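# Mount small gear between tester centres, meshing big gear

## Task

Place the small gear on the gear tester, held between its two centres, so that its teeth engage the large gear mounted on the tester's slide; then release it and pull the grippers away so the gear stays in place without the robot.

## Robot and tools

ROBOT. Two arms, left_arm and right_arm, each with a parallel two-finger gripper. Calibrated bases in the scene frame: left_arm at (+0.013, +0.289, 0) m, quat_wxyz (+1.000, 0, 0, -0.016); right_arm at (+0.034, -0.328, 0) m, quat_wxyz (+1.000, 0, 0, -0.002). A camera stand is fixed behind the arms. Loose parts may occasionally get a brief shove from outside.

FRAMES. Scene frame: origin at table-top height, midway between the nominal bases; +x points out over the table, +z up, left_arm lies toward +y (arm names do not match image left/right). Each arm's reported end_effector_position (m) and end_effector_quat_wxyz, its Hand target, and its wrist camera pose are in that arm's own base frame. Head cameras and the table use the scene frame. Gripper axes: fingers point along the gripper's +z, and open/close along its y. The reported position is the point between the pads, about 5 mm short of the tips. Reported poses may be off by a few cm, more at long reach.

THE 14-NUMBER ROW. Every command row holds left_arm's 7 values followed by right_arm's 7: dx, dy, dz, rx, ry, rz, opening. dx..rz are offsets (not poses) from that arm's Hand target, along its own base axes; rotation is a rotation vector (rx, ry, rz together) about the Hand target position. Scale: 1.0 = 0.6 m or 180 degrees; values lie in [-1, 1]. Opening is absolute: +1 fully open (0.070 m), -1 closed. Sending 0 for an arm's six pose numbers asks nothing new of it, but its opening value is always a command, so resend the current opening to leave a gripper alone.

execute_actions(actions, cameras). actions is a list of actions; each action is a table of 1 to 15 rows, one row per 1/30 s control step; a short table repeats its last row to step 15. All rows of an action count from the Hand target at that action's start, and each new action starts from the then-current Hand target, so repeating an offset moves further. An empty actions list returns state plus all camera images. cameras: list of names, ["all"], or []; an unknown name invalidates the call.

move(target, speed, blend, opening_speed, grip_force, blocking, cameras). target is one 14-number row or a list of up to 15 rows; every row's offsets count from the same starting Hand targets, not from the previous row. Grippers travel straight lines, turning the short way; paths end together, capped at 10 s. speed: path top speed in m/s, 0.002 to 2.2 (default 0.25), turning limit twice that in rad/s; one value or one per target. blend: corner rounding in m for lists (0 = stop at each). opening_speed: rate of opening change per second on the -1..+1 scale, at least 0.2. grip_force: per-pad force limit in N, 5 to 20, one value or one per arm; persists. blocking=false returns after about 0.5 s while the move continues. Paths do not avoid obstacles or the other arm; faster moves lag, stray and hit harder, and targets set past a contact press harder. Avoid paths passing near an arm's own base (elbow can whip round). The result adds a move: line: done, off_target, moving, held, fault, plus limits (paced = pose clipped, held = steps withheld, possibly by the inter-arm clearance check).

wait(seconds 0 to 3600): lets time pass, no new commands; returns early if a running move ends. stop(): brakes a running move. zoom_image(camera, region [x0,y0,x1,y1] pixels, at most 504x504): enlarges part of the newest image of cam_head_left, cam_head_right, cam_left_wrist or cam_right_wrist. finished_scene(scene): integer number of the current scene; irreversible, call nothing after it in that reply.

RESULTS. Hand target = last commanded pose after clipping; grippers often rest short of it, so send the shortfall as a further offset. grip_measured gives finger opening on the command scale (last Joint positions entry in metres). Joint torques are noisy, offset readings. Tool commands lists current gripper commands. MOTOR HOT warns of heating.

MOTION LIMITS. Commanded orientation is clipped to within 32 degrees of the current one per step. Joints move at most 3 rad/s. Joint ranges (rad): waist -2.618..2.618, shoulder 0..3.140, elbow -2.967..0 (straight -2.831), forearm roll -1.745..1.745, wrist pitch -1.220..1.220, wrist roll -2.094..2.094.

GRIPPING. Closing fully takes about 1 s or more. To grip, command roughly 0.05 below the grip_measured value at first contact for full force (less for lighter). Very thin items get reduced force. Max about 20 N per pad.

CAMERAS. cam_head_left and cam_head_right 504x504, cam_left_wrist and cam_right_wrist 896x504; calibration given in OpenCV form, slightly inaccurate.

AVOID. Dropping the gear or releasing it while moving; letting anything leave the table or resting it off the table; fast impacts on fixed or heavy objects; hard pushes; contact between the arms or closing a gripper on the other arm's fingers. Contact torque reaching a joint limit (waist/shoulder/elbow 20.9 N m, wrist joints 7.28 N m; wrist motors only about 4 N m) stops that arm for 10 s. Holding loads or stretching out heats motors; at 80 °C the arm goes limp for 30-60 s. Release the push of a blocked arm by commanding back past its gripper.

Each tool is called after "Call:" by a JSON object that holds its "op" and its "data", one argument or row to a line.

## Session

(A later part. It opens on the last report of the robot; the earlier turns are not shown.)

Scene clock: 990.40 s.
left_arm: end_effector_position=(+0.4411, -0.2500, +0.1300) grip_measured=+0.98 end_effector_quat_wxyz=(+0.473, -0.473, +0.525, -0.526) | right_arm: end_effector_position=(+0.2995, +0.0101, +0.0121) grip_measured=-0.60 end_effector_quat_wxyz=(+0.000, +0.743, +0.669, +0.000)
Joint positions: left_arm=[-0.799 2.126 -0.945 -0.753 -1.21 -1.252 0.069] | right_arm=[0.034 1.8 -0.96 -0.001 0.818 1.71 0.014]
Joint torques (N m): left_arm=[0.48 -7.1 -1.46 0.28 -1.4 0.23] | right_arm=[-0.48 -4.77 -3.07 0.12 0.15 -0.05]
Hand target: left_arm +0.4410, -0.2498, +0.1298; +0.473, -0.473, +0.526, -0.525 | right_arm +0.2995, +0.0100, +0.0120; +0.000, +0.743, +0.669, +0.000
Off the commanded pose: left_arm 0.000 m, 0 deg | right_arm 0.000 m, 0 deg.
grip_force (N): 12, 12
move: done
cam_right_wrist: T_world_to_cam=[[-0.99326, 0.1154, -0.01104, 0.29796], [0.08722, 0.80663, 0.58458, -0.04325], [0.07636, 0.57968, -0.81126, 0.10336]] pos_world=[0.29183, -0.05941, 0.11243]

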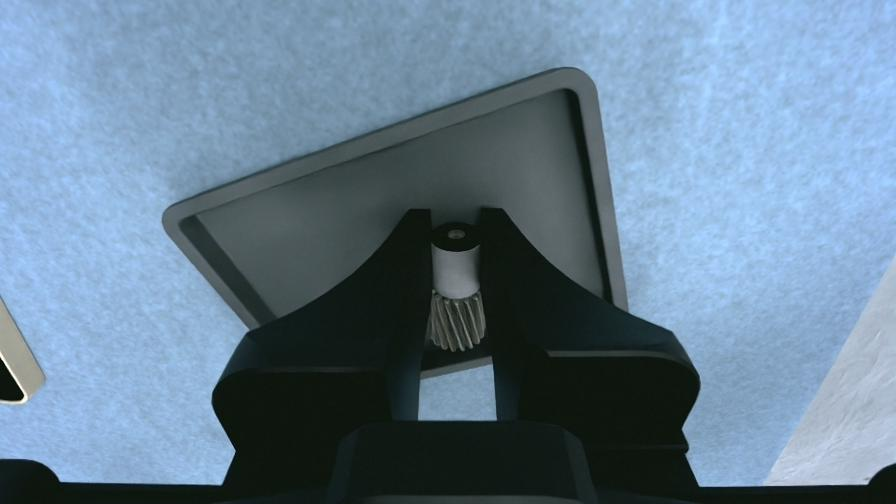

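Call:
{"op": "move", "data": {
  "target": [
    [0, 0, 0, 0, 0, 0, 1.0, 0, 0, 0, 0, 0, 0, -0.4],
    [0, 0, 0, 0, 0, 0, 1.0, 0.0004, 0.004, -0.0015, 0, 0, 0, -0.4],
    [0, 0, 0, 0, 0, 0, 1.0, 0.0004, 0.004, -0.0015, 0, 0, 0, -0.7]
  ],
  "speed": 0.1,
  "opening_speed": 1.5,
  "cameras": ["cam_right_wrist"]
}}

Call:
{"op": "zoom_image", "data": {
  "camera": "cam_right_wrist",
  "region": [330, 130, 580, 350]
}}

Scene clock: 1005.50 s.
left_arm: end_effector_position=(+0.4411, -0.2500, +0.1300) grip_measured=+0.98 end_effector_quat_wxyz=(+0.473, -0.473, +0.525, -0.526) | right_arm: end_effector_position=(+0.2997, +0.0121, +0.0112) grip_measured=-0.60 end_effector_quat_wxyz=(+0.000, +0.743, +0.669, +0.000)
Joint positions: left_arm=[-0.799 2.126 -0.945 -0.753 -1.21 -1.252 0.069] | right_arm=[0.041 1.803 -0.96 -0.001 0.815 1.718 0.014]
Joint torques (N m): left_arm=[0.42 -7.03 -1.43 0.3 -1.4 0.22] | right_arm=[0.99 -4.44 -2.58 0.15 0.09 -0.05]
Hand target: left_arm +0.4410, -0.2498, +0.1298; +0.473, -0.473, +0.526, -0.525 | right_arm +0.2997, +0.0124, +0.0111; +0.000, +0.743, +0.669, +0.000
Off the commanded pose: left_arm 0.000 m, 0 deg | right_arm 0.000 m, 0 deg.
grip_force (N): 12, 12
move: done
cam_right_wrist: T_world_to_cam=[[-0.99313, 0.11653, -0.01108, 0.29795], [0.08811, 0.80649, 0.58464, -0.04463], [0.07706, 0.57965, -0.81122, 0.10125]] pos_world=[0.29203, -0.05741, 0.11153]

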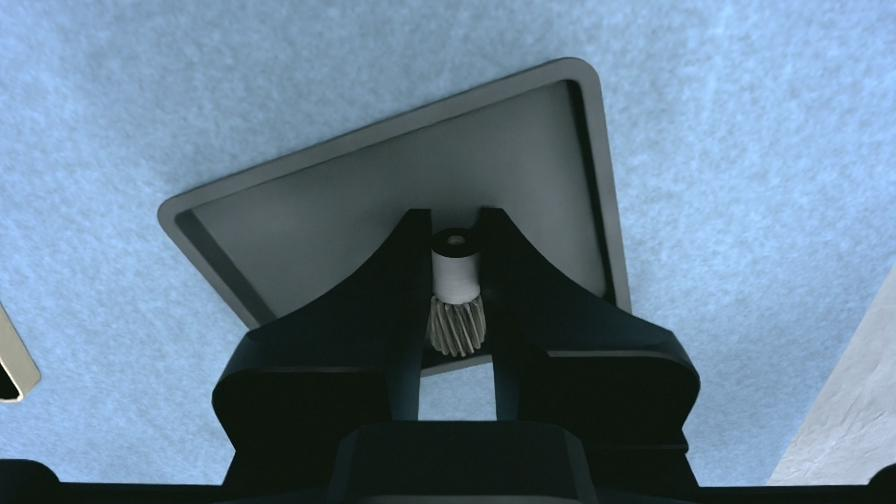

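Scaled by 2.016 from the camera's image (finer frame: 1280x720).

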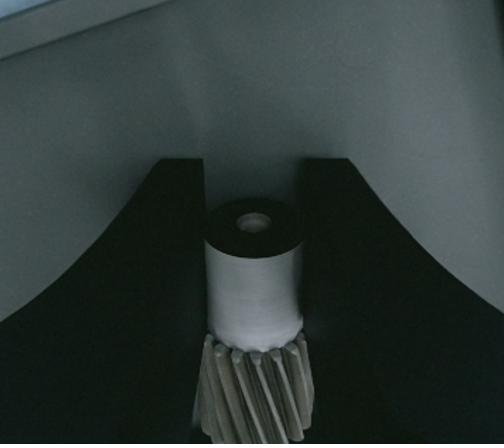

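Call:
{"op": "move", "data": {
  "target": [
    [0, 0, 0, 0, 0, 0, 1.0, 0, 0, 0, 0, 0, 0, 0.2],
    [0, 0, 0, 0, 0, 0, 1.0, 0.0033, 0.0323, 0.0035, 0.0444, -0.0046, 0, 0.2]
  ],
  "speed": 0.1,
  "opening_speed": 1.5,
  "cameras": ["cam_right_wrist"]
}}

Call:
{"op": "zoom_image", "data": {
  "camera": "cam_right_wrist",
  "region": [330, 130, 580, 350]
}}

Scene clock: 1044.17 s.
left_arm: end_effector_position=(+0.4411, -0.2500, +0.1300) grip_measured=+0.98 end_effector_quat_wxyz=(+0.473, -0.473, +0.525, -0.526) | right_arm: end_effector_position=(+0.3017, +0.0319, +0.0133) grip_measured=+0.20 end_effector_quat_wxyz=(-0.047, +0.741, +0.668, +0.052)
Joint positions: left_arm=[-0.799 2.126 -0.945 -0.753 -1.21 -1.252 0.069] | right_arm=[0.004 1.799 -0.954 0.193 0.808 1.544 0.042]
Joint torques (N m): left_arm=[0.45 -7.09 -1.45 0.28 -1.39 0.21] | right_arm=[-0.24 -5.21 -2.43 0.06 -0.21 0.17]
Hand target: left_arm +0.4410, -0.2498, +0.1298; +0.473, -0.473, +0.526, -0.525 | right_arm +0.3017, +0.0317, +0.0132; -0.047, +0.741, +0.668, +0.052
Off the commanded pose: left_arm 0.000 m, 0 deg | right_arm 0.000 m, 0 deg.
grip_force (N): 12, 12
move: done
cam_right_wrist: T_world_to_cam=[[-0.99328, 0.11541, -0.00872, 0.29764], [0.07725, 0.7172, 0.69258, -0.05732], [0.08619, 0.68725, -0.72129, 0.08392]] pos_world=[0.29283, -0.05092, 0.10283]

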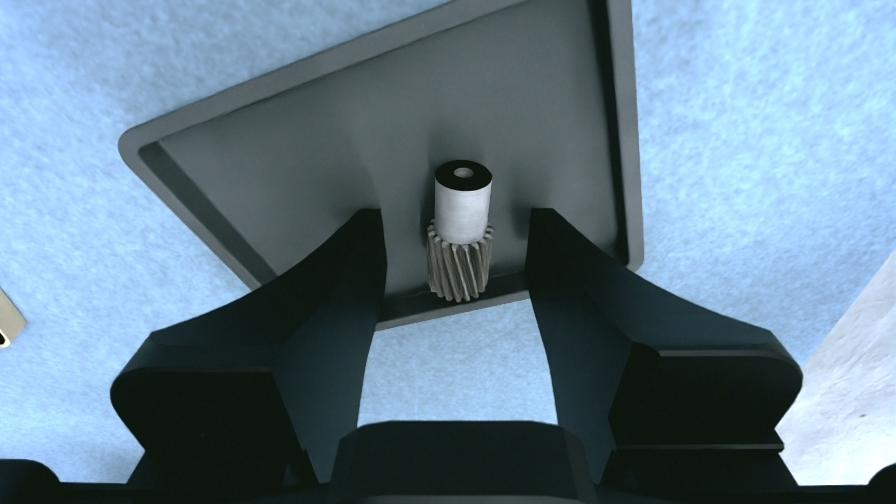

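Scaled by 2.016 from the camera's image (finer frame: 1280x720).

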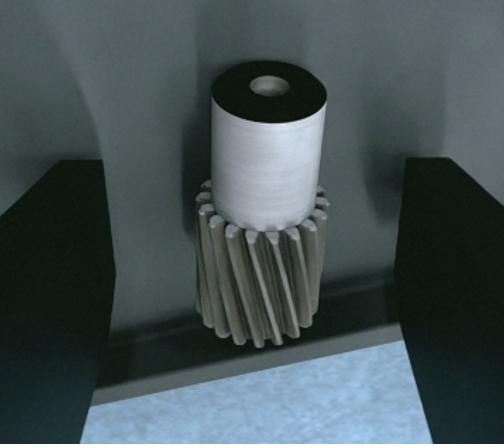

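Call:
{"op": "move", "data": {
  "target": [
    [0, 0, 0, 0, 0, 0, 1.0, -0.002, 0.0, -0.0015, 0, 0, 0, 0.0],
    [0, 0, 0, 0, 0, 0, 1.0, -0.002, 0.0, -0.0015, 0, 0, 0, -0.6]
  ],
  "speed": 0.1,
  "opening_speed": 1.5,
  "cameras": ["cam_right_wrist"]
}}

Call:
{"op": "zoom_image", "data": {
  "camera": "cam_right_wrist",
  "region": [330, 130, 580, 350]
}}

Scene clock: 1058.07 s.
left_arm: end_effector_position=(+0.4411, -0.2500, +0.1300) grip_measured=+0.98 end_effector_quat_wxyz=(+0.473, -0.473, +0.525, -0.526) | right_arm: end_effector_position=(+0.3002, +0.0318, +0.0120) grip_measured=-0.48 end_effector_quat_wxyz=(-0.047, +0.741, +0.668, +0.051)
Joint positions: left_arm=[-0.799 2.126 -0.945 -0.753 -1.21 -1.252 0.069] | right_arm=[0.004 1.798 -0.946 0.193 0.802 1.544 0.018]
Joint torques (N m): left_arm=[0.42 -7.12 -1.44 0.29 -1.41 0.21] | right_arm=[0.83 -5.3 -3.26 0.21 0.06 -0.05]
Hand target: left_arm +0.4410, -0.2498, +0.1298; +0.473, -0.473, +0.526, -0.525 | right_arm +0.3005, +0.0317, +0.0123; -0.047, +0.741, +0.668, +0.052
Off the commanded pose: left_arm 0.000 m, 0 deg | right_arm 0.000 m, 0 deg.
grip_force (N): 12, 12
move: done
cam_right_wrist: T_world_to_cam=[[-0.99319, 0.11621, -0.00793, 0.29608], [0.07845, 0.7177, 0.69192, -0.05656], [0.0861, 0.68659, -0.72193, 0.08331]] pos_world=[0.29133, -0.05102, 0.10163]

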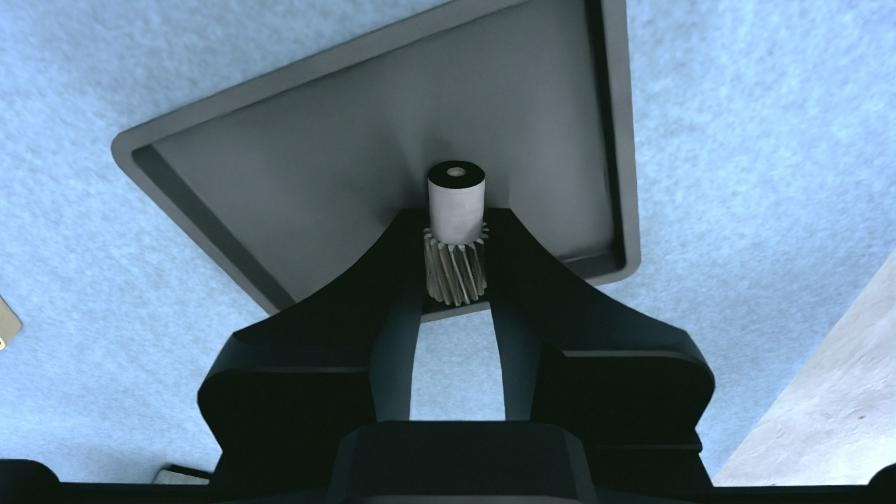

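Scaled by 2.016 from the camera's image (finer frame: 1280x720).

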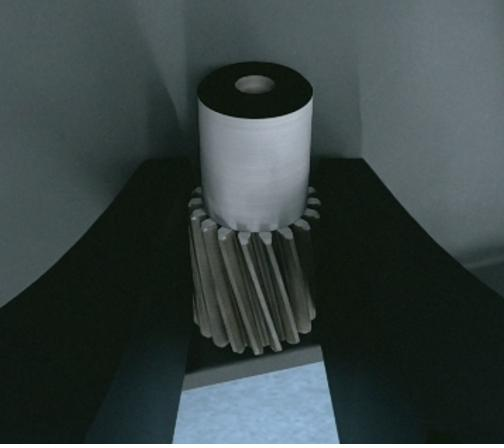

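Call:
{"op": "move", "data": {
  "target": [
    [0, 0, 0, 0, 0, 0, 1.0, 0, 0, 0.1, 0, 0, 0, -0.6],
    [0, 0, 0, 0, 0, 0, 1.0, 0.0325, 0.0805, 0.1795, -0.079, -0.0848, 0.583, -0.6],
    [0, 0, 0, 0, 0, 0, 1.0, 0.1658, 0.2472, 0.3128, -0.11, -0.1523, 0.6519, -0.6],
    [0, 0, 0, 0, 0, 0, 1.0, 0.1825, 0.2538, 0.2462, -0.3414, -0.4721, 0.5045, -0.6],
    [0, 0, 0, 0, 0, 0, 1.0, 0.2733, 0.375, 0.2162, -0.2594, -0.5636, 0.587, -0.6]
  ],
  "speed": 0.4,
  "blend": [0.03, 0.03, 0.03, 0.02, 0],
  "cameras": ["all"]
}}

Call:
{"op": "zoom_image", "data": {
  "camera": "cam_left_wrist",
  "region": [380, 180, 540, 380]
}}

Call:
{"op": "zoom_image", "data": {
  "camera": "cam_right_wrist",
  "region": [330, 50, 580, 320]
}}

Scene clock: 1094.60 s.
left_arm: end_effector_position=(+0.4411, -0.2500, +0.1300) grip_measured=+0.98 end_effector_quat_wxyz=(+0.473, -0.473, +0.525, -0.526) | right_arm: end_effector_position=(+0.4645, +0.2570, +0.1424) grip_measured=-0.48 end_effector_quat_wxyz=(+0.603, -0.298, +0.693, +0.259)
Joint positions: left_arm=[-0.799 2.126 -0.945 -0.753 -1.21 -1.252 0.069] | right_arm=[0.302 2.027 -1.018 -0.674 -0.887 0.391 0.018]
Joint torques (N m): left_arm=[0.45 -7.08 -1.45 0.29 -1.39 0.21] | right_arm=[-0.03 -6.49 -2.95 0.42 -1.15 -0.06]
Hand target: left_arm +0.4410, -0.2498, +0.1298; +0.473, -0.473, +0.526, -0.525 | right_arm +0.4645, +0.2567, +0.1420; +0.603, -0.298, +0.693, +0.259
Off the commanded pose: left_arm 0.000 m, 0 deg | right_arm 0.000 m, 0 deg.
grip_force (N): 12, 12
move: done
cam_left_wrist: T_world_to_cam=[[-0.03518, -0.01482, 0.99927, -0.12042], [-0.65836, -0.75192, -0.03433, 0.10456], [0.75188, -0.65909, 0.0167, -0.37234]] pos_world=[0.34456, -0.16857, 0.13014]
cam_right_wrist: T_world_to_cam=[[0.73218, -0.68098, -0.01298, -0.16171], [-0.47754, -0.49967, -0.72269, 0.45119], [0.48566, 0.53534, -0.69105, -0.14251]] pos_world=[0.40307, 0.19162, 0.22549]

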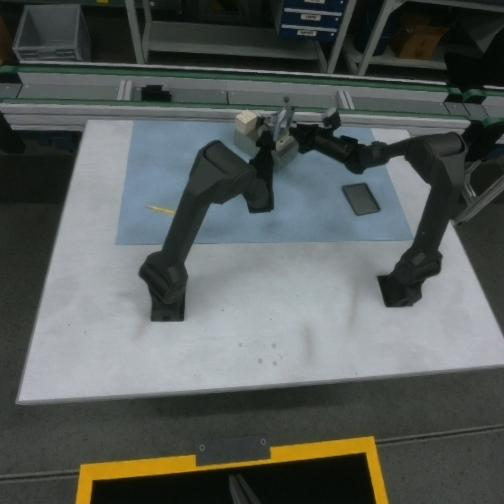

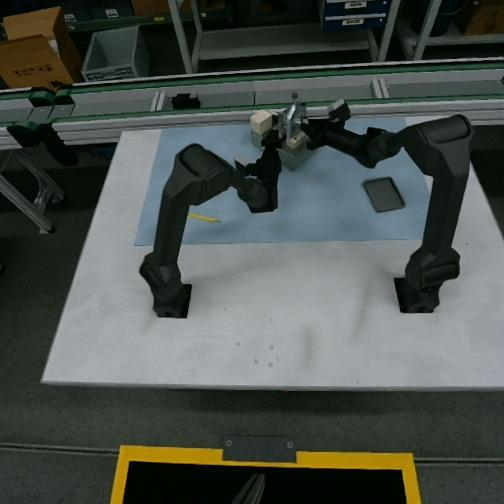

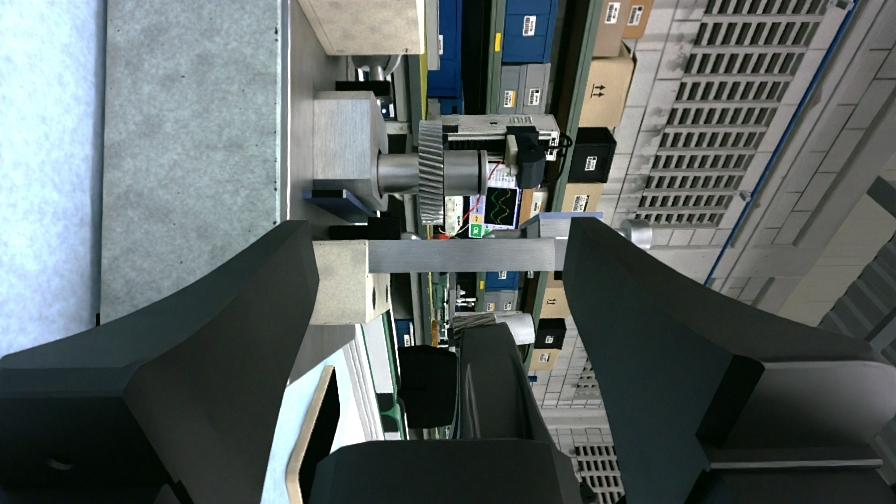

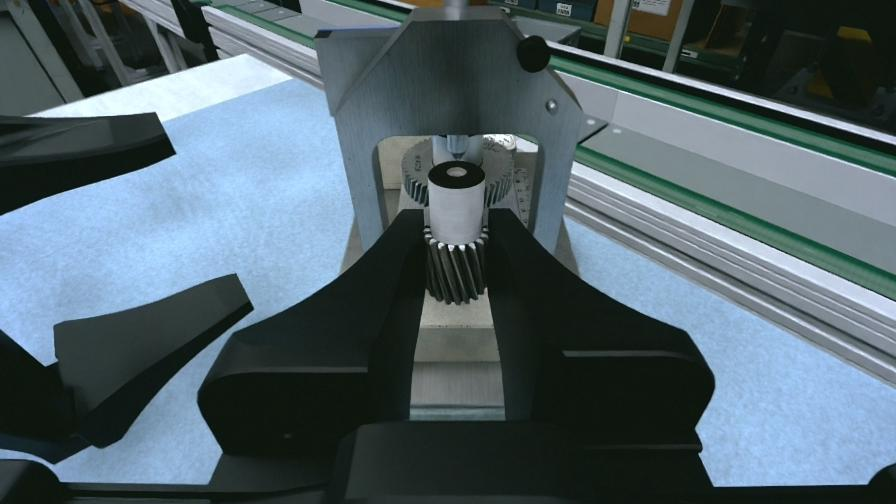

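Scaled by 2.520 from the camera's image (finer frame: 1280x720).

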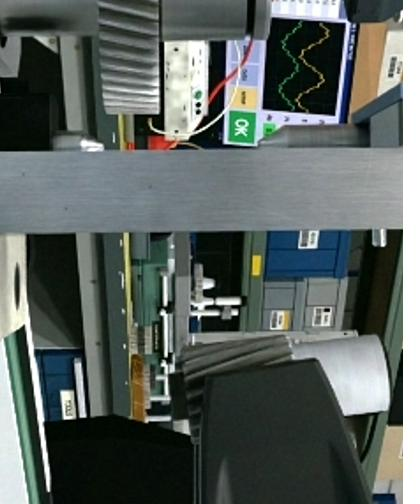

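Scaled by 1.867 from the camera's image (finer frame: 1280x720).

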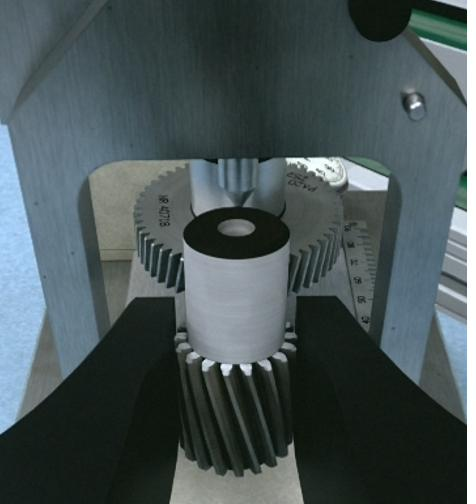

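Call:
{"op": "zoom_image", "data": {
  "camera": "cam_left_wrist",
  "region": [440, 290, 550, 370]
}}

Scaled by 4.582 from the camera's image (finer frame: 1280x720).

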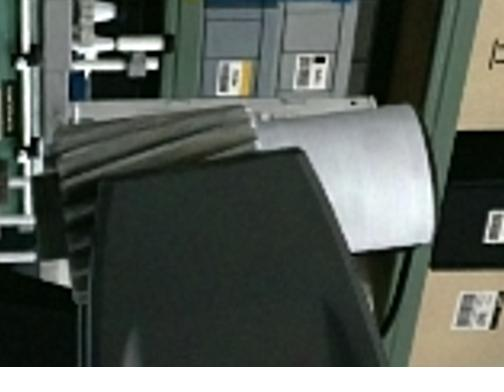

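Call:
{"op": "move", "data": {
  "target": [0, 0, 0, 0, 0, 0, 1.0, 0, 0, 0, 0.0302, -0.0287, 0, -0.6],
  "speed": 0.1,
  "cameras": ["cam_left_wrist", "cam_right_wrist"]
}}

Call:
{"op": "zoom_image", "data": {
  "camera": "cam_left_wrist",
  "region": [400, 210, 560, 370]
}}

Call:
{"op": "zoom_image", "data": {
  "camera": "cam_right_wrist",
  "region": [330, 50, 580, 320]
}}

Scene clock: 1118.03 s.
left_arm: end_effector_position=(+0.4411, -0.2500, +0.1300) grip_measured=+0.98 end_effector_quat_wxyz=(+0.473, -0.473, +0.525, -0.526) | right_arm: end_effector_position=(+0.4643, +0.2571, +0.1420) grip_measured=-0.48 end_effector_quat_wxyz=(+0.647, -0.280, +0.652, +0.279)
Joint positions: left_arm=[-0.799 2.126 -0.945 -0.753 -1.21 -1.252 0.069] | right_arm=[0.299 2.105 -0.994 -0.586 -1.094 0.292 0.018]
Joint torques (N m): left_arm=[0.41 -7.05 -1.52 0.29 -1.4 0.22] | right_arm=[-0.39 -7.02 -2.78 0.26 -1.2 0.13]
Hand target: left_arm +0.4410, -0.2498, +0.1298; +0.473, -0.473, +0.526, -0.525 | right_arm +0.4645, +0.2567, +0.1420; +0.647, -0.280, +0.652, +0.278
Off the commanded pose: left_arm 0.000 m, 0 deg | right_arm 0.000 m, 0 deg.
grip_force (N): 12, 12
move: done
cam_left_wrist: T_world_to_cam=[[-0.03518, -0.01482, 0.99927, -0.12042], [-0.65836, -0.75192, -0.03433, 0.10456], [0.75188, -0.65909, 0.0167, -0.37234]] pos_world=[0.34456, -0.16857, 0.13014]
cam_right_wrist: T_world_to_cam=[[0.7337, -0.67938, -0.01134, -0.16282], [-0.40801, -0.42717, -0.80688, 0.41195], [0.54333, 0.59664, -0.59061, -0.19956]] pos_world=[0.39597, 0.18442, 0.21268]

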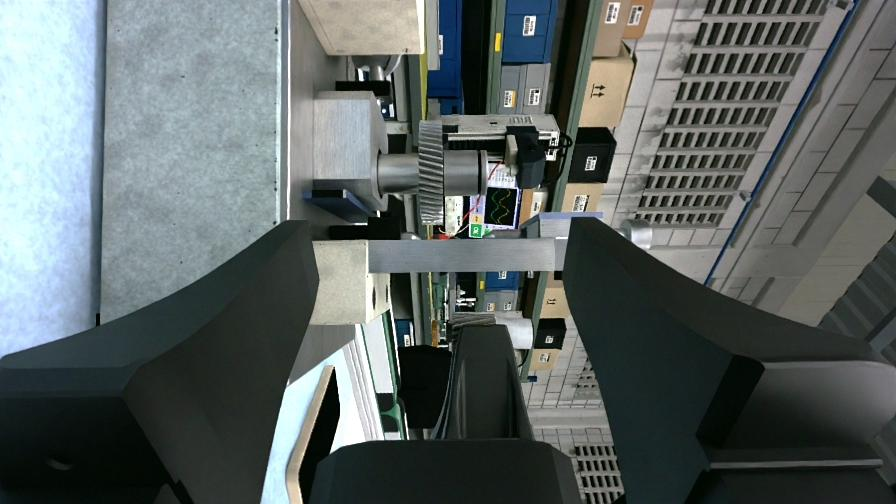

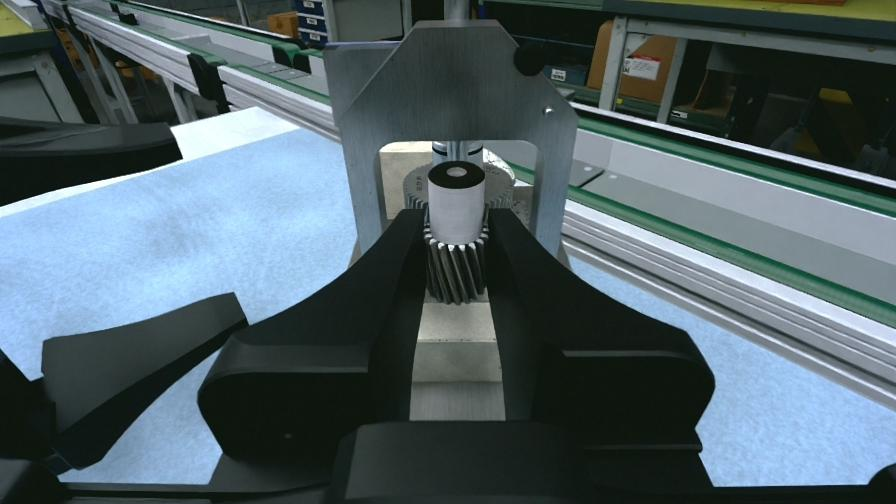

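Scaled by 3.150 from the camera's image (finer frame: 1280x720).

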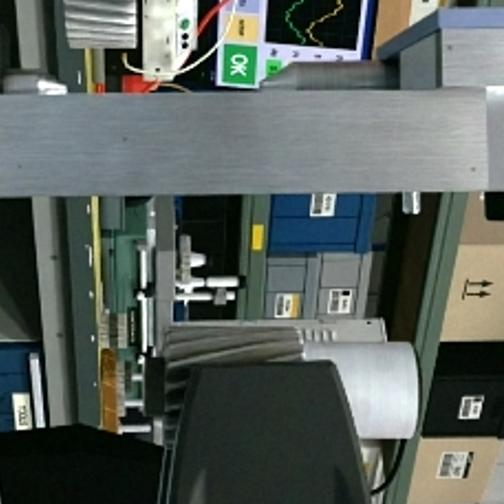

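Scaled by 1.867 from the camera's image (finer frame: 1280x720).

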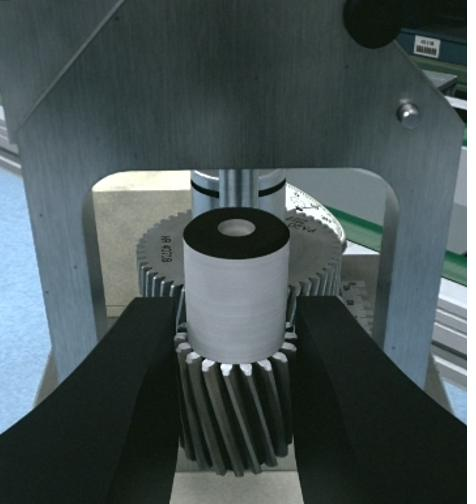

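Call:
{"op": "move", "data": {
  "target": [
    [0, 0, 0, 0, 0, 0, 1.0, 0, 0, -0.0175, 0, 0, 0, -0.6],
    [0, 0, 0, 0, 0, 0, 1.0, 0.0375, 0.0402, -0.0175, 0, 0, 0, -0.6]
  ],
  "speed": 0.08,
  "cameras": ["cam_left_wrist", "cam_right_wrist"]
}}

Call:
{"op": "zoom_image", "data": {
  "camera": "cam_left_wrist",
  "region": [400, 190, 560, 350]
}}

Call:
{"op": "zoom_image", "data": {
  "camera": "cam_right_wrist",
  "region": [330, 50, 580, 320]
}}

Scene clock: 1131.87 s.
left_arm: end_effector_position=(+0.4411, -0.2500, +0.1300) grip_measured=+0.98 end_effector_quat_wxyz=(+0.473, -0.473, +0.525, -0.526) | right_arm: end_effector_position=(+0.4872, +0.2811, +0.1317) grip_measured=-0.48 end_effector_quat_wxyz=(+0.647, -0.281, +0.652, +0.278)
Joint positions: left_arm=[-0.799 2.126 -0.945 -0.753 -1.21 -1.252 0.069] | right_arm=[0.345 2.198 -1.134 -0.549 -1.04 0.295 0.018]
Joint torques (N m): left_arm=[0.46 -7.07 -1.44 0.28 -1.38 0.21] | right_arm=[0.16 -7.38 -2.78 0.32 -1.57 0.09]
Hand target: left_arm +0.4410, -0.2498, +0.1298; +0.473, -0.473, +0.526, -0.525 | right_arm +0.4870, +0.2809, +0.1315; +0.647, -0.280, +0.652, +0.278
Off the commanded pose: left_arm 0.000 m, 0 deg | right_arm 0.000 m, 0 deg.
grip_force (N): 12, 12
move: done
cam_left_wrist: T_world_to_cam=[[-0.03518, -0.01482, 0.99927, -0.12042], [-0.65836, -0.75192, -0.03433, 0.10456], [0.75188, -0.65909, 0.0167, -0.37234]] pos_world=[0.34456, -0.16857, 0.13014]
cam_right_wrist: T_world_to_cam=[[0.73326, -0.67988, -0.01011, -0.16333], [-0.40803, -0.42807, -0.80639, 0.42337], [0.54392, 0.59542, -0.59129, -0.23232]] pos_world=[0.41887, 0.20852, 0.20239]

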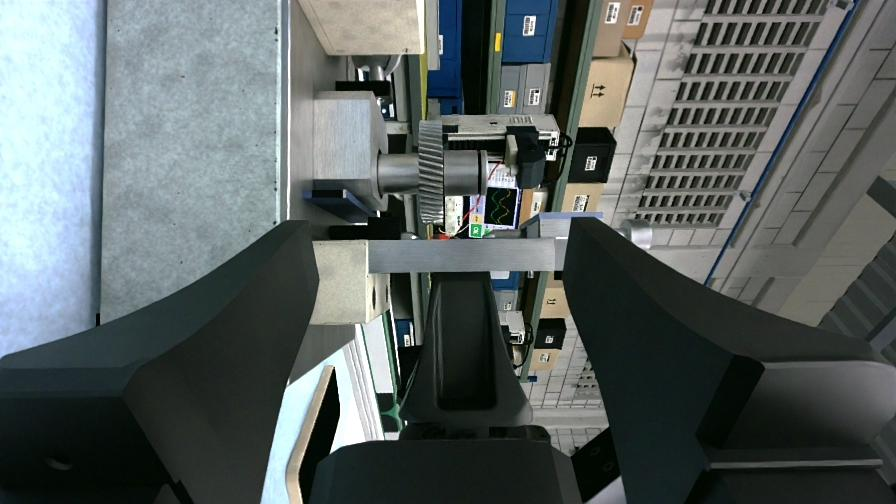

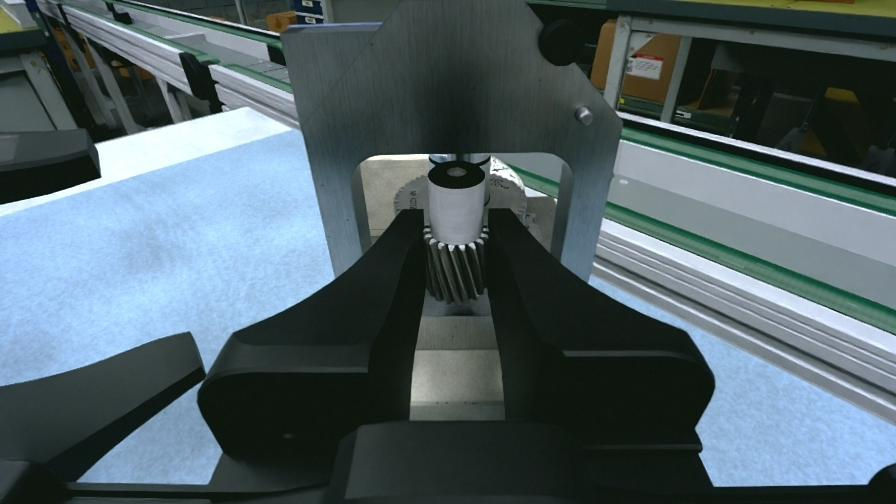

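Scaled by 3.150 from the camera's image (finer frame: 1280x720).

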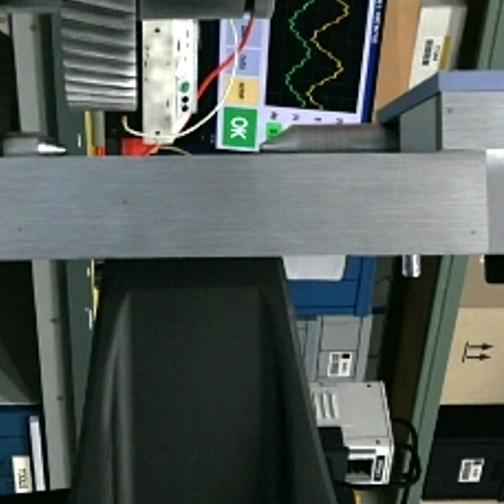

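Scaled by 1.867 from the camera's image (finer frame: 1280x720).

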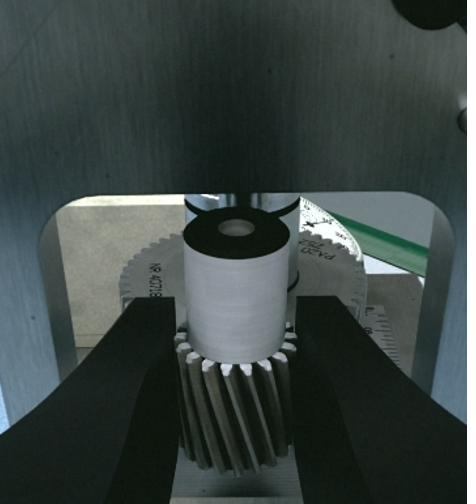

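Call:
{"op": "move", "data": {
  "target": [
    [-0.0683, 0.0833, 0.2, 0.4814, -0.1431, -0.0918, 1.0, 0, 0, 0, 0, 0, 0, -0.6],
    [-0.035, 0.0167, 0.2667, 0.518, -0.0046, -0.2555, 1.0, 0, 0, 0, 0, 0, 0, -0.6],
    [0.0278, -0.052, 0.25, 0.518, -0.0046, -0.2555, 1.0, 0, 0, 0, 0, 0, 0, -0.6]
  ],
  "speed": 0.3,
  "blend": [0.02, 0.01, 0],
  "cameras": ["all"]
}}

Call:
{"op": "zoom_image", "data": {
  "camera": "cam_left_wrist",
  "region": [330, 80, 590, 330]
}}

Scene clock: 1176.37 s.
left_arm: end_effector_position=(+0.4580, -0.2810, +0.2796) grip_measured=+0.98 end_effector_quat_wxyz=(+0.446, +0.229, +0.857, -0.120) | right_arm: end_effector_position=(+0.4871, +0.2810, +0.1313) grip_measured=-0.48 end_effector_quat_wxyz=(+0.647, -0.281, +0.652, +0.278)
Joint positions: left_arm=[-0.564 1.811 -1.712 0.057 0.6 -0.071 0.069] | right_arm=[0.345 2.198 -1.133 -0.549 -1.04 0.295 0.018]
Joint torques (N m): left_arm=[-0.5 -7.04 -2.81 -0.16 -1.31 0.02] | right_arm=[-0.43 -7.57 -2.73 0.22 -1.59 -0.06]
Hand target: left_arm +0.4576, -0.2810, +0.2798; +0.446, +0.229, +0.857, -0.120 | right_arm +0.4870, +0.2809, +0.1315; +0.647, -0.280, +0.652, +0.278
Off the commanded pose: left_arm 0.000 m, 0 deg | right_arm 0.000 m, 0 deg.
grip_force (N): 12, 12
move: done
cam_left_wrist: T_world_to_cam=[[-0.53291, -0.84616, 0.00475, 0.00258], [-0.79716, 0.50015, -0.33821, 0.59789], [0.2838, -0.18402, -0.94106, 0.20762]] pos_world=[0.41907, -0.25864, 0.39759]
cam_right_wrist: T_world_to_cam=[[0.73326, -0.67986, -0.01059, -0.16309], [-0.4087, -0.42824, -0.80596, 0.42336], [0.54341, 0.59531, -0.59188, -0.23197]] pos_world=[0.41867, 0.20852, 0.20219]

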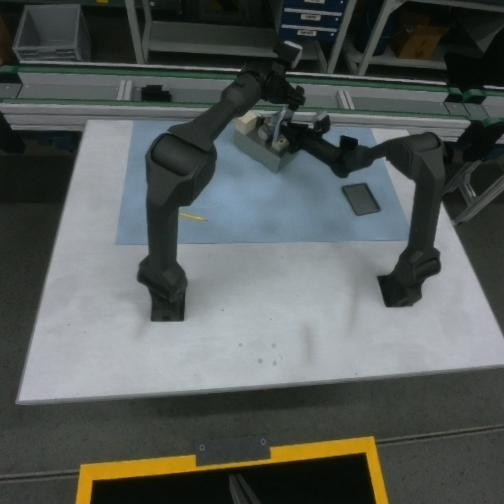

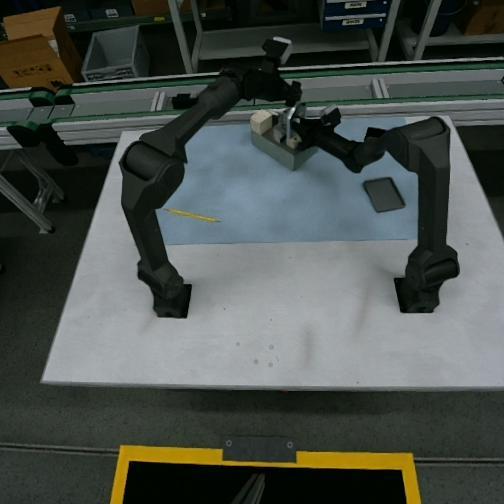

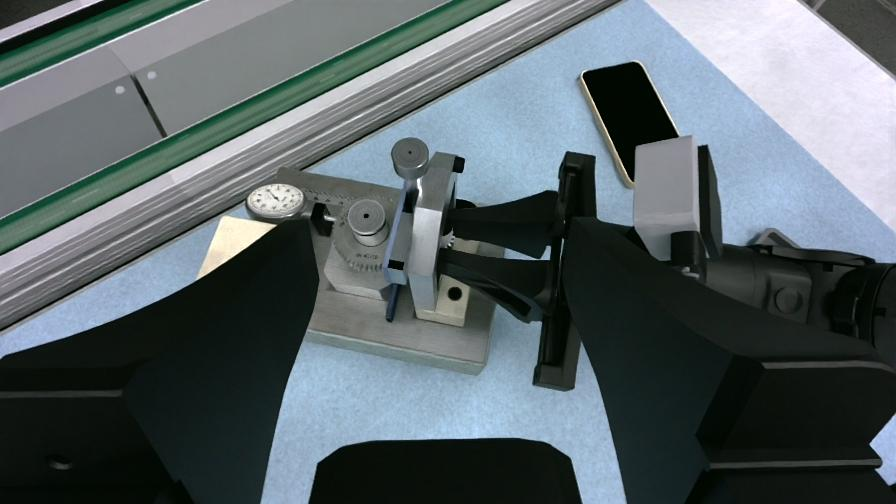

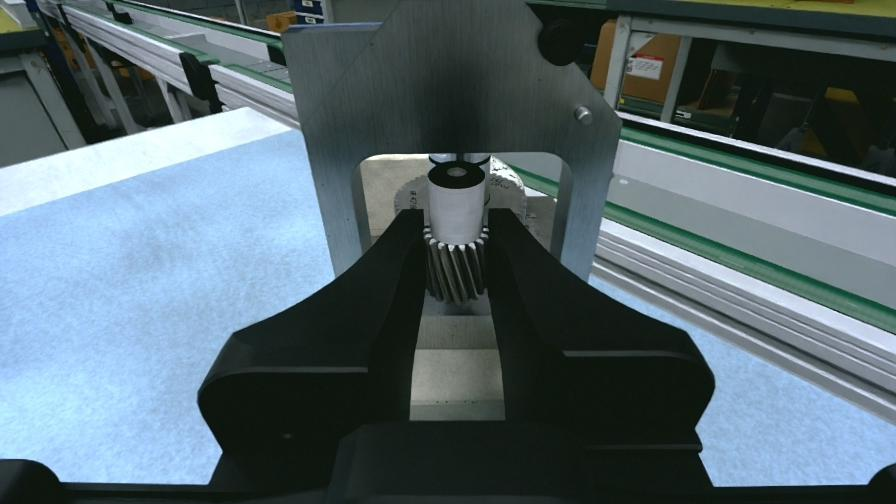

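Scaled by 1.938 from the camera's image (finer frame: 1280x720).

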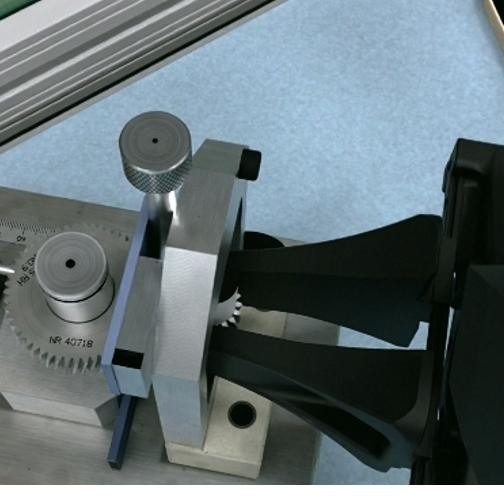

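Call:
{"op": "move", "data": {
  "target": [0.05, -0.0077, -0.063, 0, 0, 0, 0.2, 0, 0, 0, 0, 0, 0, -0.6],
  "speed": 0.15,
  "cameras": ["cam_left_wrist"]
}}

Call:
{"op": "zoom_image", "data": {
  "camera": "cam_left_wrist",
  "region": [330, 120, 590, 370]
}}

Scene clock: 1192.57 s.
left_arm: end_effector_position=(+0.4876, -0.2857, +0.2415) grip_measured=+0.20 end_effector_quat_wxyz=(+0.446, +0.230, +0.857, -0.120) | right_arm: end_effector_position=(+0.4871, +0.2810, +0.1313) grip_measured=-0.48 end_effector_quat_wxyz=(+0.647, -0.281, +0.652, +0.278)
Joint positions: left_arm=[-0.532 1.916 -1.715 0.013 0.498 -0.016 0.042] | right_arm=[0.345 2.198 -1.133 -0.549 -1.04 0.295 0.018]
Joint torques (N m): left_arm=[-0.26 -7.63 -3.63 -0.11 -1.05 -0.14] | right_arm=[-0.44 -7.57 -2.73 0.23 -1.59 -0.06]
Hand target: left_arm +0.4876, -0.2857, +0.2420; +0.446, +0.229, +0.857, -0.120 | right_arm +0.4870, +0.2809, +0.1315; +0.647, -0.280, +0.652, +0.278
Off the commanded pose: left_arm 0.000 m, 0 deg | right_arm 0.000 m, 0 deg.
grip_force (N): 12, 12
move: done
cam_left_wrist: T_world_to_cam=[[-0.53356, -0.84575, 0.00444, 0.01513], [-0.79682, 0.50092, -0.33786, 0.61096], [0.28352, -0.18381, -0.94119, 0.1627]] pos_world=[0.44877, -0.26334, 0.35949]

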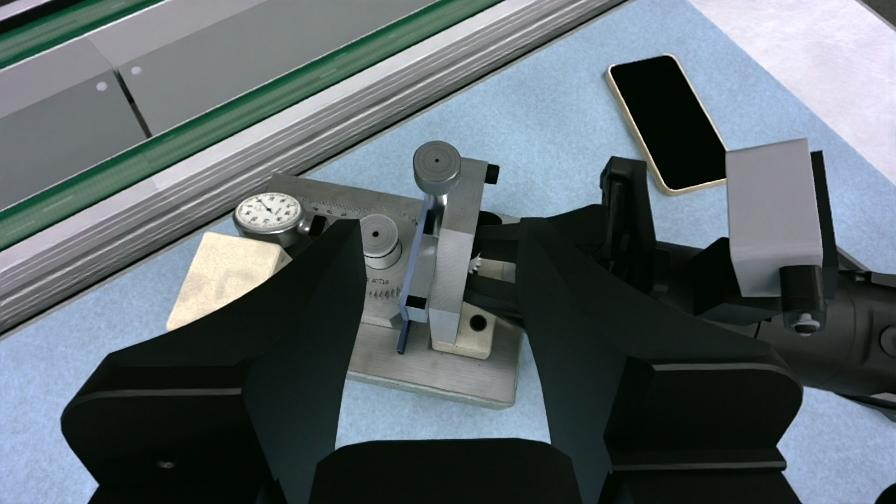

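Scaled by 1.938 from the camera's image (finer frame: 1280x720).

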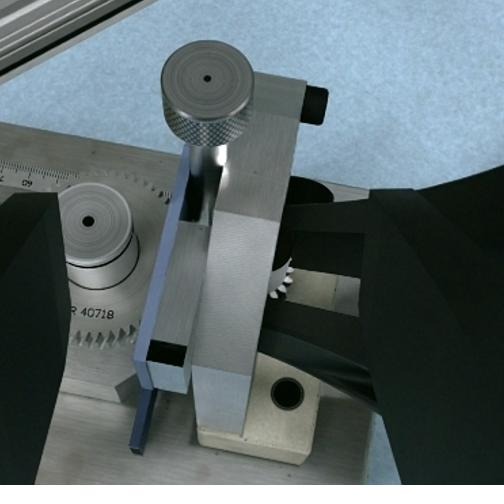

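Call:
{"op": "move", "data": {
  "target": [
    [0.0487, -0.0282, -0.0375, 0, 0, 0, 0.2, 0, 0, 0, 0, 0, 0, -0.6],
    [0.0487, -0.0282, -0.0375, 0, 0, 0, -0.68, 0, 0, 0, 0, 0, 0, -0.6]
  ],
  "speed": 0.1,
  "opening_speed": 1.5,
  "cameras": ["cam_left_wrist"]
}}

Call:
{"op": "zoom_image", "data": {
  "camera": "cam_left_wrist",
  "region": [330, 120, 590, 370]
}}

Scene clock: 1208.77 s.
left_arm: end_effector_position=(+0.5175, -0.3020, +0.2195) grip_measured=-0.58 end_effector_quat_wxyz=(+0.446, +0.229, +0.857, -0.120) | right_arm: end_effector_position=(+0.4871, +0.2810, +0.1313) grip_measured=-0.48 end_effector_quat_wxyz=(+0.647, -0.281, +0.652, +0.278)
Joint positions: left_arm=[-0.531 2.056 -1.849 0.013 0.49 -0.016 0.015] | right_arm=[0.345 2.198 -1.133 -0.549 -1.04 0.295 0.018]
Joint torques (N m): left_arm=[-1.38 -8.26 -2.51 -0.41 -1.04 0.16] | right_arm=[-0.43 -7.56 -2.73 0.24 -1.58 -0.06]
Hand target: left_arm +0.5169, -0.3026, +0.2195; +0.446, +0.229, +0.857, -0.120 | right_arm +0.4870, +0.2809, +0.1315; +0.647, -0.280, +0.652, +0.278
Off the commanded pose: left_arm 0.001 m, 0 deg | right_arm 0.000 m, 0 deg.
grip_force (N): 12, 12
move: done
cam_left_wrist: T_world_to_cam=[[-0.53214, -0.84664, 0.00442, 0.01636], [-0.79725, 0.49932, -0.33923, 0.63557], [0.285, -0.18404, -0.94069, 0.12964]] pos_world=[0.47847, -0.27964, 0.33748]

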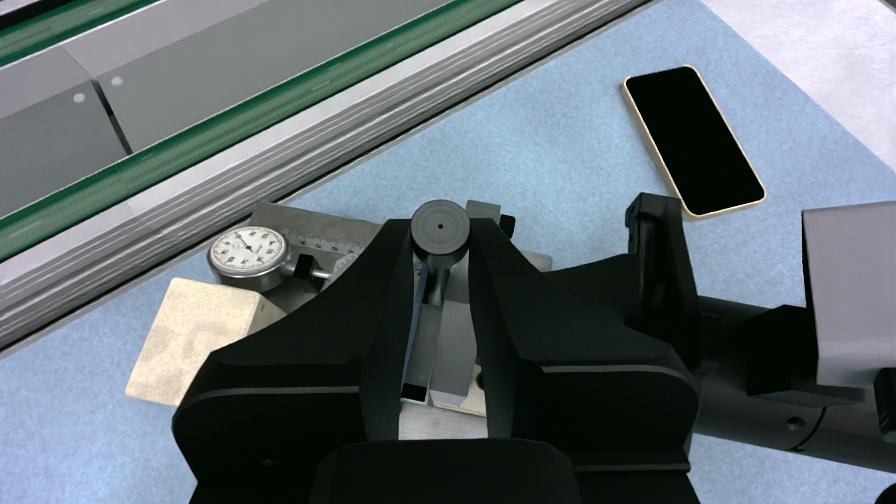

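Scaled by 1.938 from the camera's image (finer frame: 1280x720).

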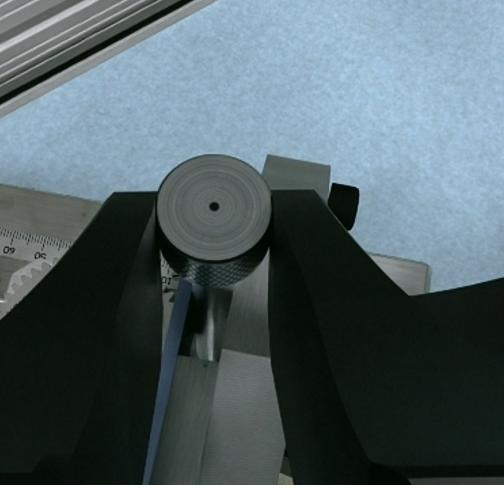

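Call:
{"op": "move", "data": {
  "target": [0, 0, 0.0267, 0, 0, 0, -0.7, 0, 0, 0, 0, 0, 0, -0.6],
  "speed": 0.05,
  "cameras": ["cam_left_wrist", "cam_right_wrist"]
}}

Call:
{"op": "zoom_image", "data": {
  "camera": "cam_right_wrist",
  "region": [330, 50, 580, 320]
}}

Scene clock: 1214.87 s.
left_arm: end_effector_position=(+0.5168, -0.3022, +0.2336) grip_measured=-0.58 end_effector_quat_wxyz=(+0.444, +0.230, +0.858, -0.119) | right_arm: end_effector_position=(+0.4871, +0.2810, +0.1313) grip_measured=-0.48 end_effector_quat_wxyz=(+0.647, -0.281, +0.652, +0.278)
Joint positions: left_arm=[-0.531 2.057 -1.91 0.012 0.556 -0.015 0.015] | right_arm=[0.345 2.198 -1.133 -0.549 -1.04 0.295 0.018]
Joint torques (N m): left_arm=[-5.51 -12.03 -5.26 -1.72 -2.16 0.26] | right_arm=[-0.44 -7.56 -2.74 0.25 -1.58 -0.05]
Hand target: left_arm +0.5169, -0.3026, +0.2355; +0.446, +0.229, +0.857, -0.120 | right_arm +0.4870, +0.2809, +0.1315; +0.647, -0.280, +0.652, +0.278
Off the commanded pose: left_arm 0.002 m, 0 deg | right_arm 0.000 m, 0 deg.
grip_force (N): 12, 12
move: done
cam_left_wrist: T_world_to_cam=[[-0.53296, -0.84613, 0.00392, 0.01648], [-0.79826, 0.50126, -0.33393, 0.6397], [0.28058, -0.1811, -0.94259, 0.14667]] pos_world=[0.47828, -0.28015, 0.3518]
cam_right_wrist: T_world_to_cam=[[0.73326, -0.67986, -0.01059, -0.16309], [-0.4087, -0.42824, -0.80596, 0.42336], [0.54341, 0.59531, -0.59188, -0.23197]] pos_world=[0.41867, 0.20852, 0.20219]

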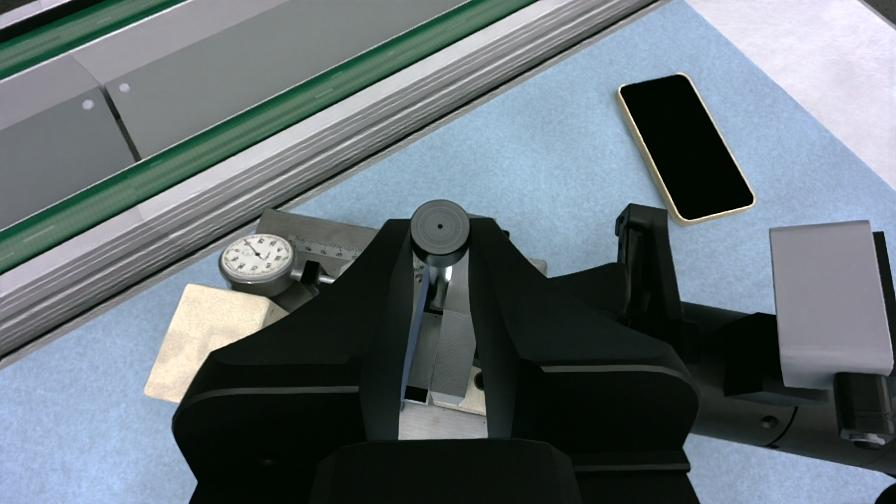

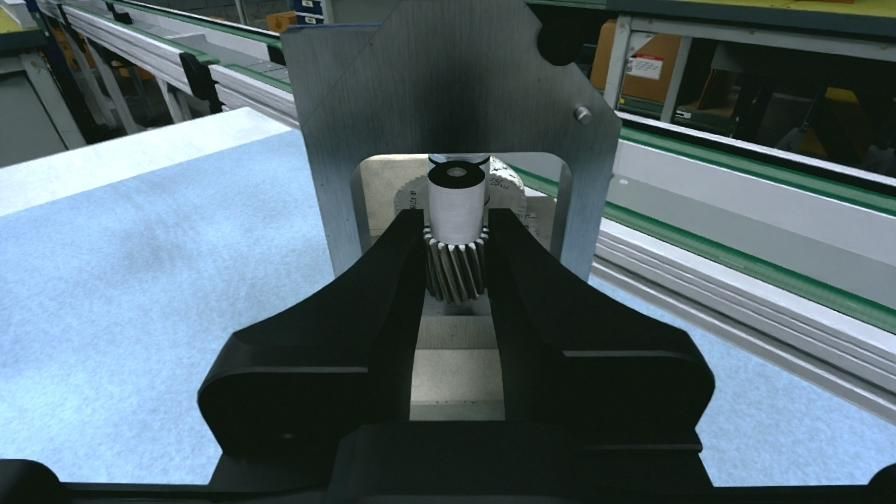

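Scaled by 1.867 from the camera's image (finer frame: 1280x720).

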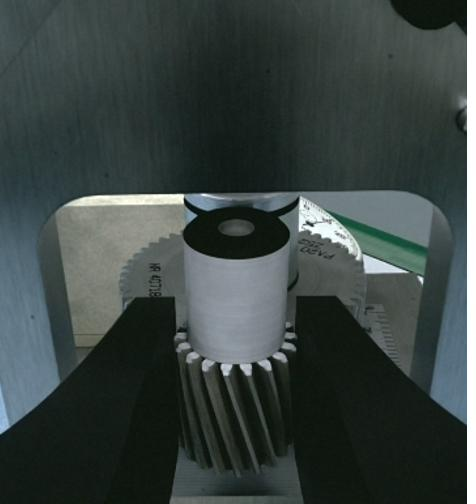

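Call:
{"op": "move", "data": {
  "target": [0, 0, 0.0083, 0, 0, 0, -0.7, 0, 0, 0, 0, 0, 0, -0.6],
  "speed": 0.05
}}

Scene clock: 1219.50 s.
left_arm: end_effector_position=(+0.5170, -0.3024, +0.2411) grip_measured=-0.58 end_effector_quat_wxyz=(+0.446, +0.229, +0.857, -0.120) | right_arm: end_effector_position=(+0.4871, +0.2810, +0.1313) grip_measured=-0.48 end_effector_quat_wxyz=(+0.647, -0.281, +0.652, +0.278)
Joint positions: left_arm=[-0.531 2.056 -1.934 0.011 0.576 -0.015 0.015] | right_arm=[0.345 2.198 -1.133 -0.549 -1.04 0.295 0.018]
Joint torques (N m): left_arm=[-5.84 -10.77 -4.82 -1.82 -3.15 0.27] | right_arm=[-0.43 -7.55 -2.74 0.25 -1.57 -0.05]
Hand target: left_arm +0.5169, -0.3026, +0.2405; +0.446, +0.229, +0.857, -0.120 | right_arm +0.4870, +0.2809, +0.1315; +0.647, -0.280, +0.652, +0.278
Off the commanded pose: left_arm 0.001 m, 0 deg | right_arm 0.000 m, 0 deg.
grip_force (N): 12, 12
move: done

Call:
{"op": "zoom_image", "data": {
  "camera": "cam_right_wrist",
  "region": [340, 140, 590, 280]
}}

Scaled by 2.016 from the camera's image (finer frame: 1280x720).
This view is cut from an older image: the scene may have changed since it was taken.

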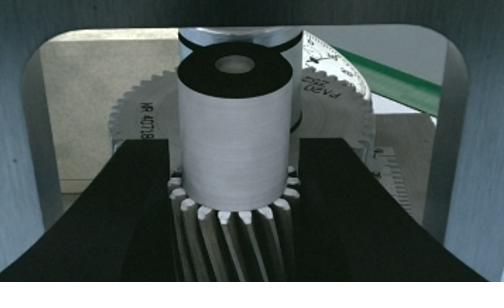

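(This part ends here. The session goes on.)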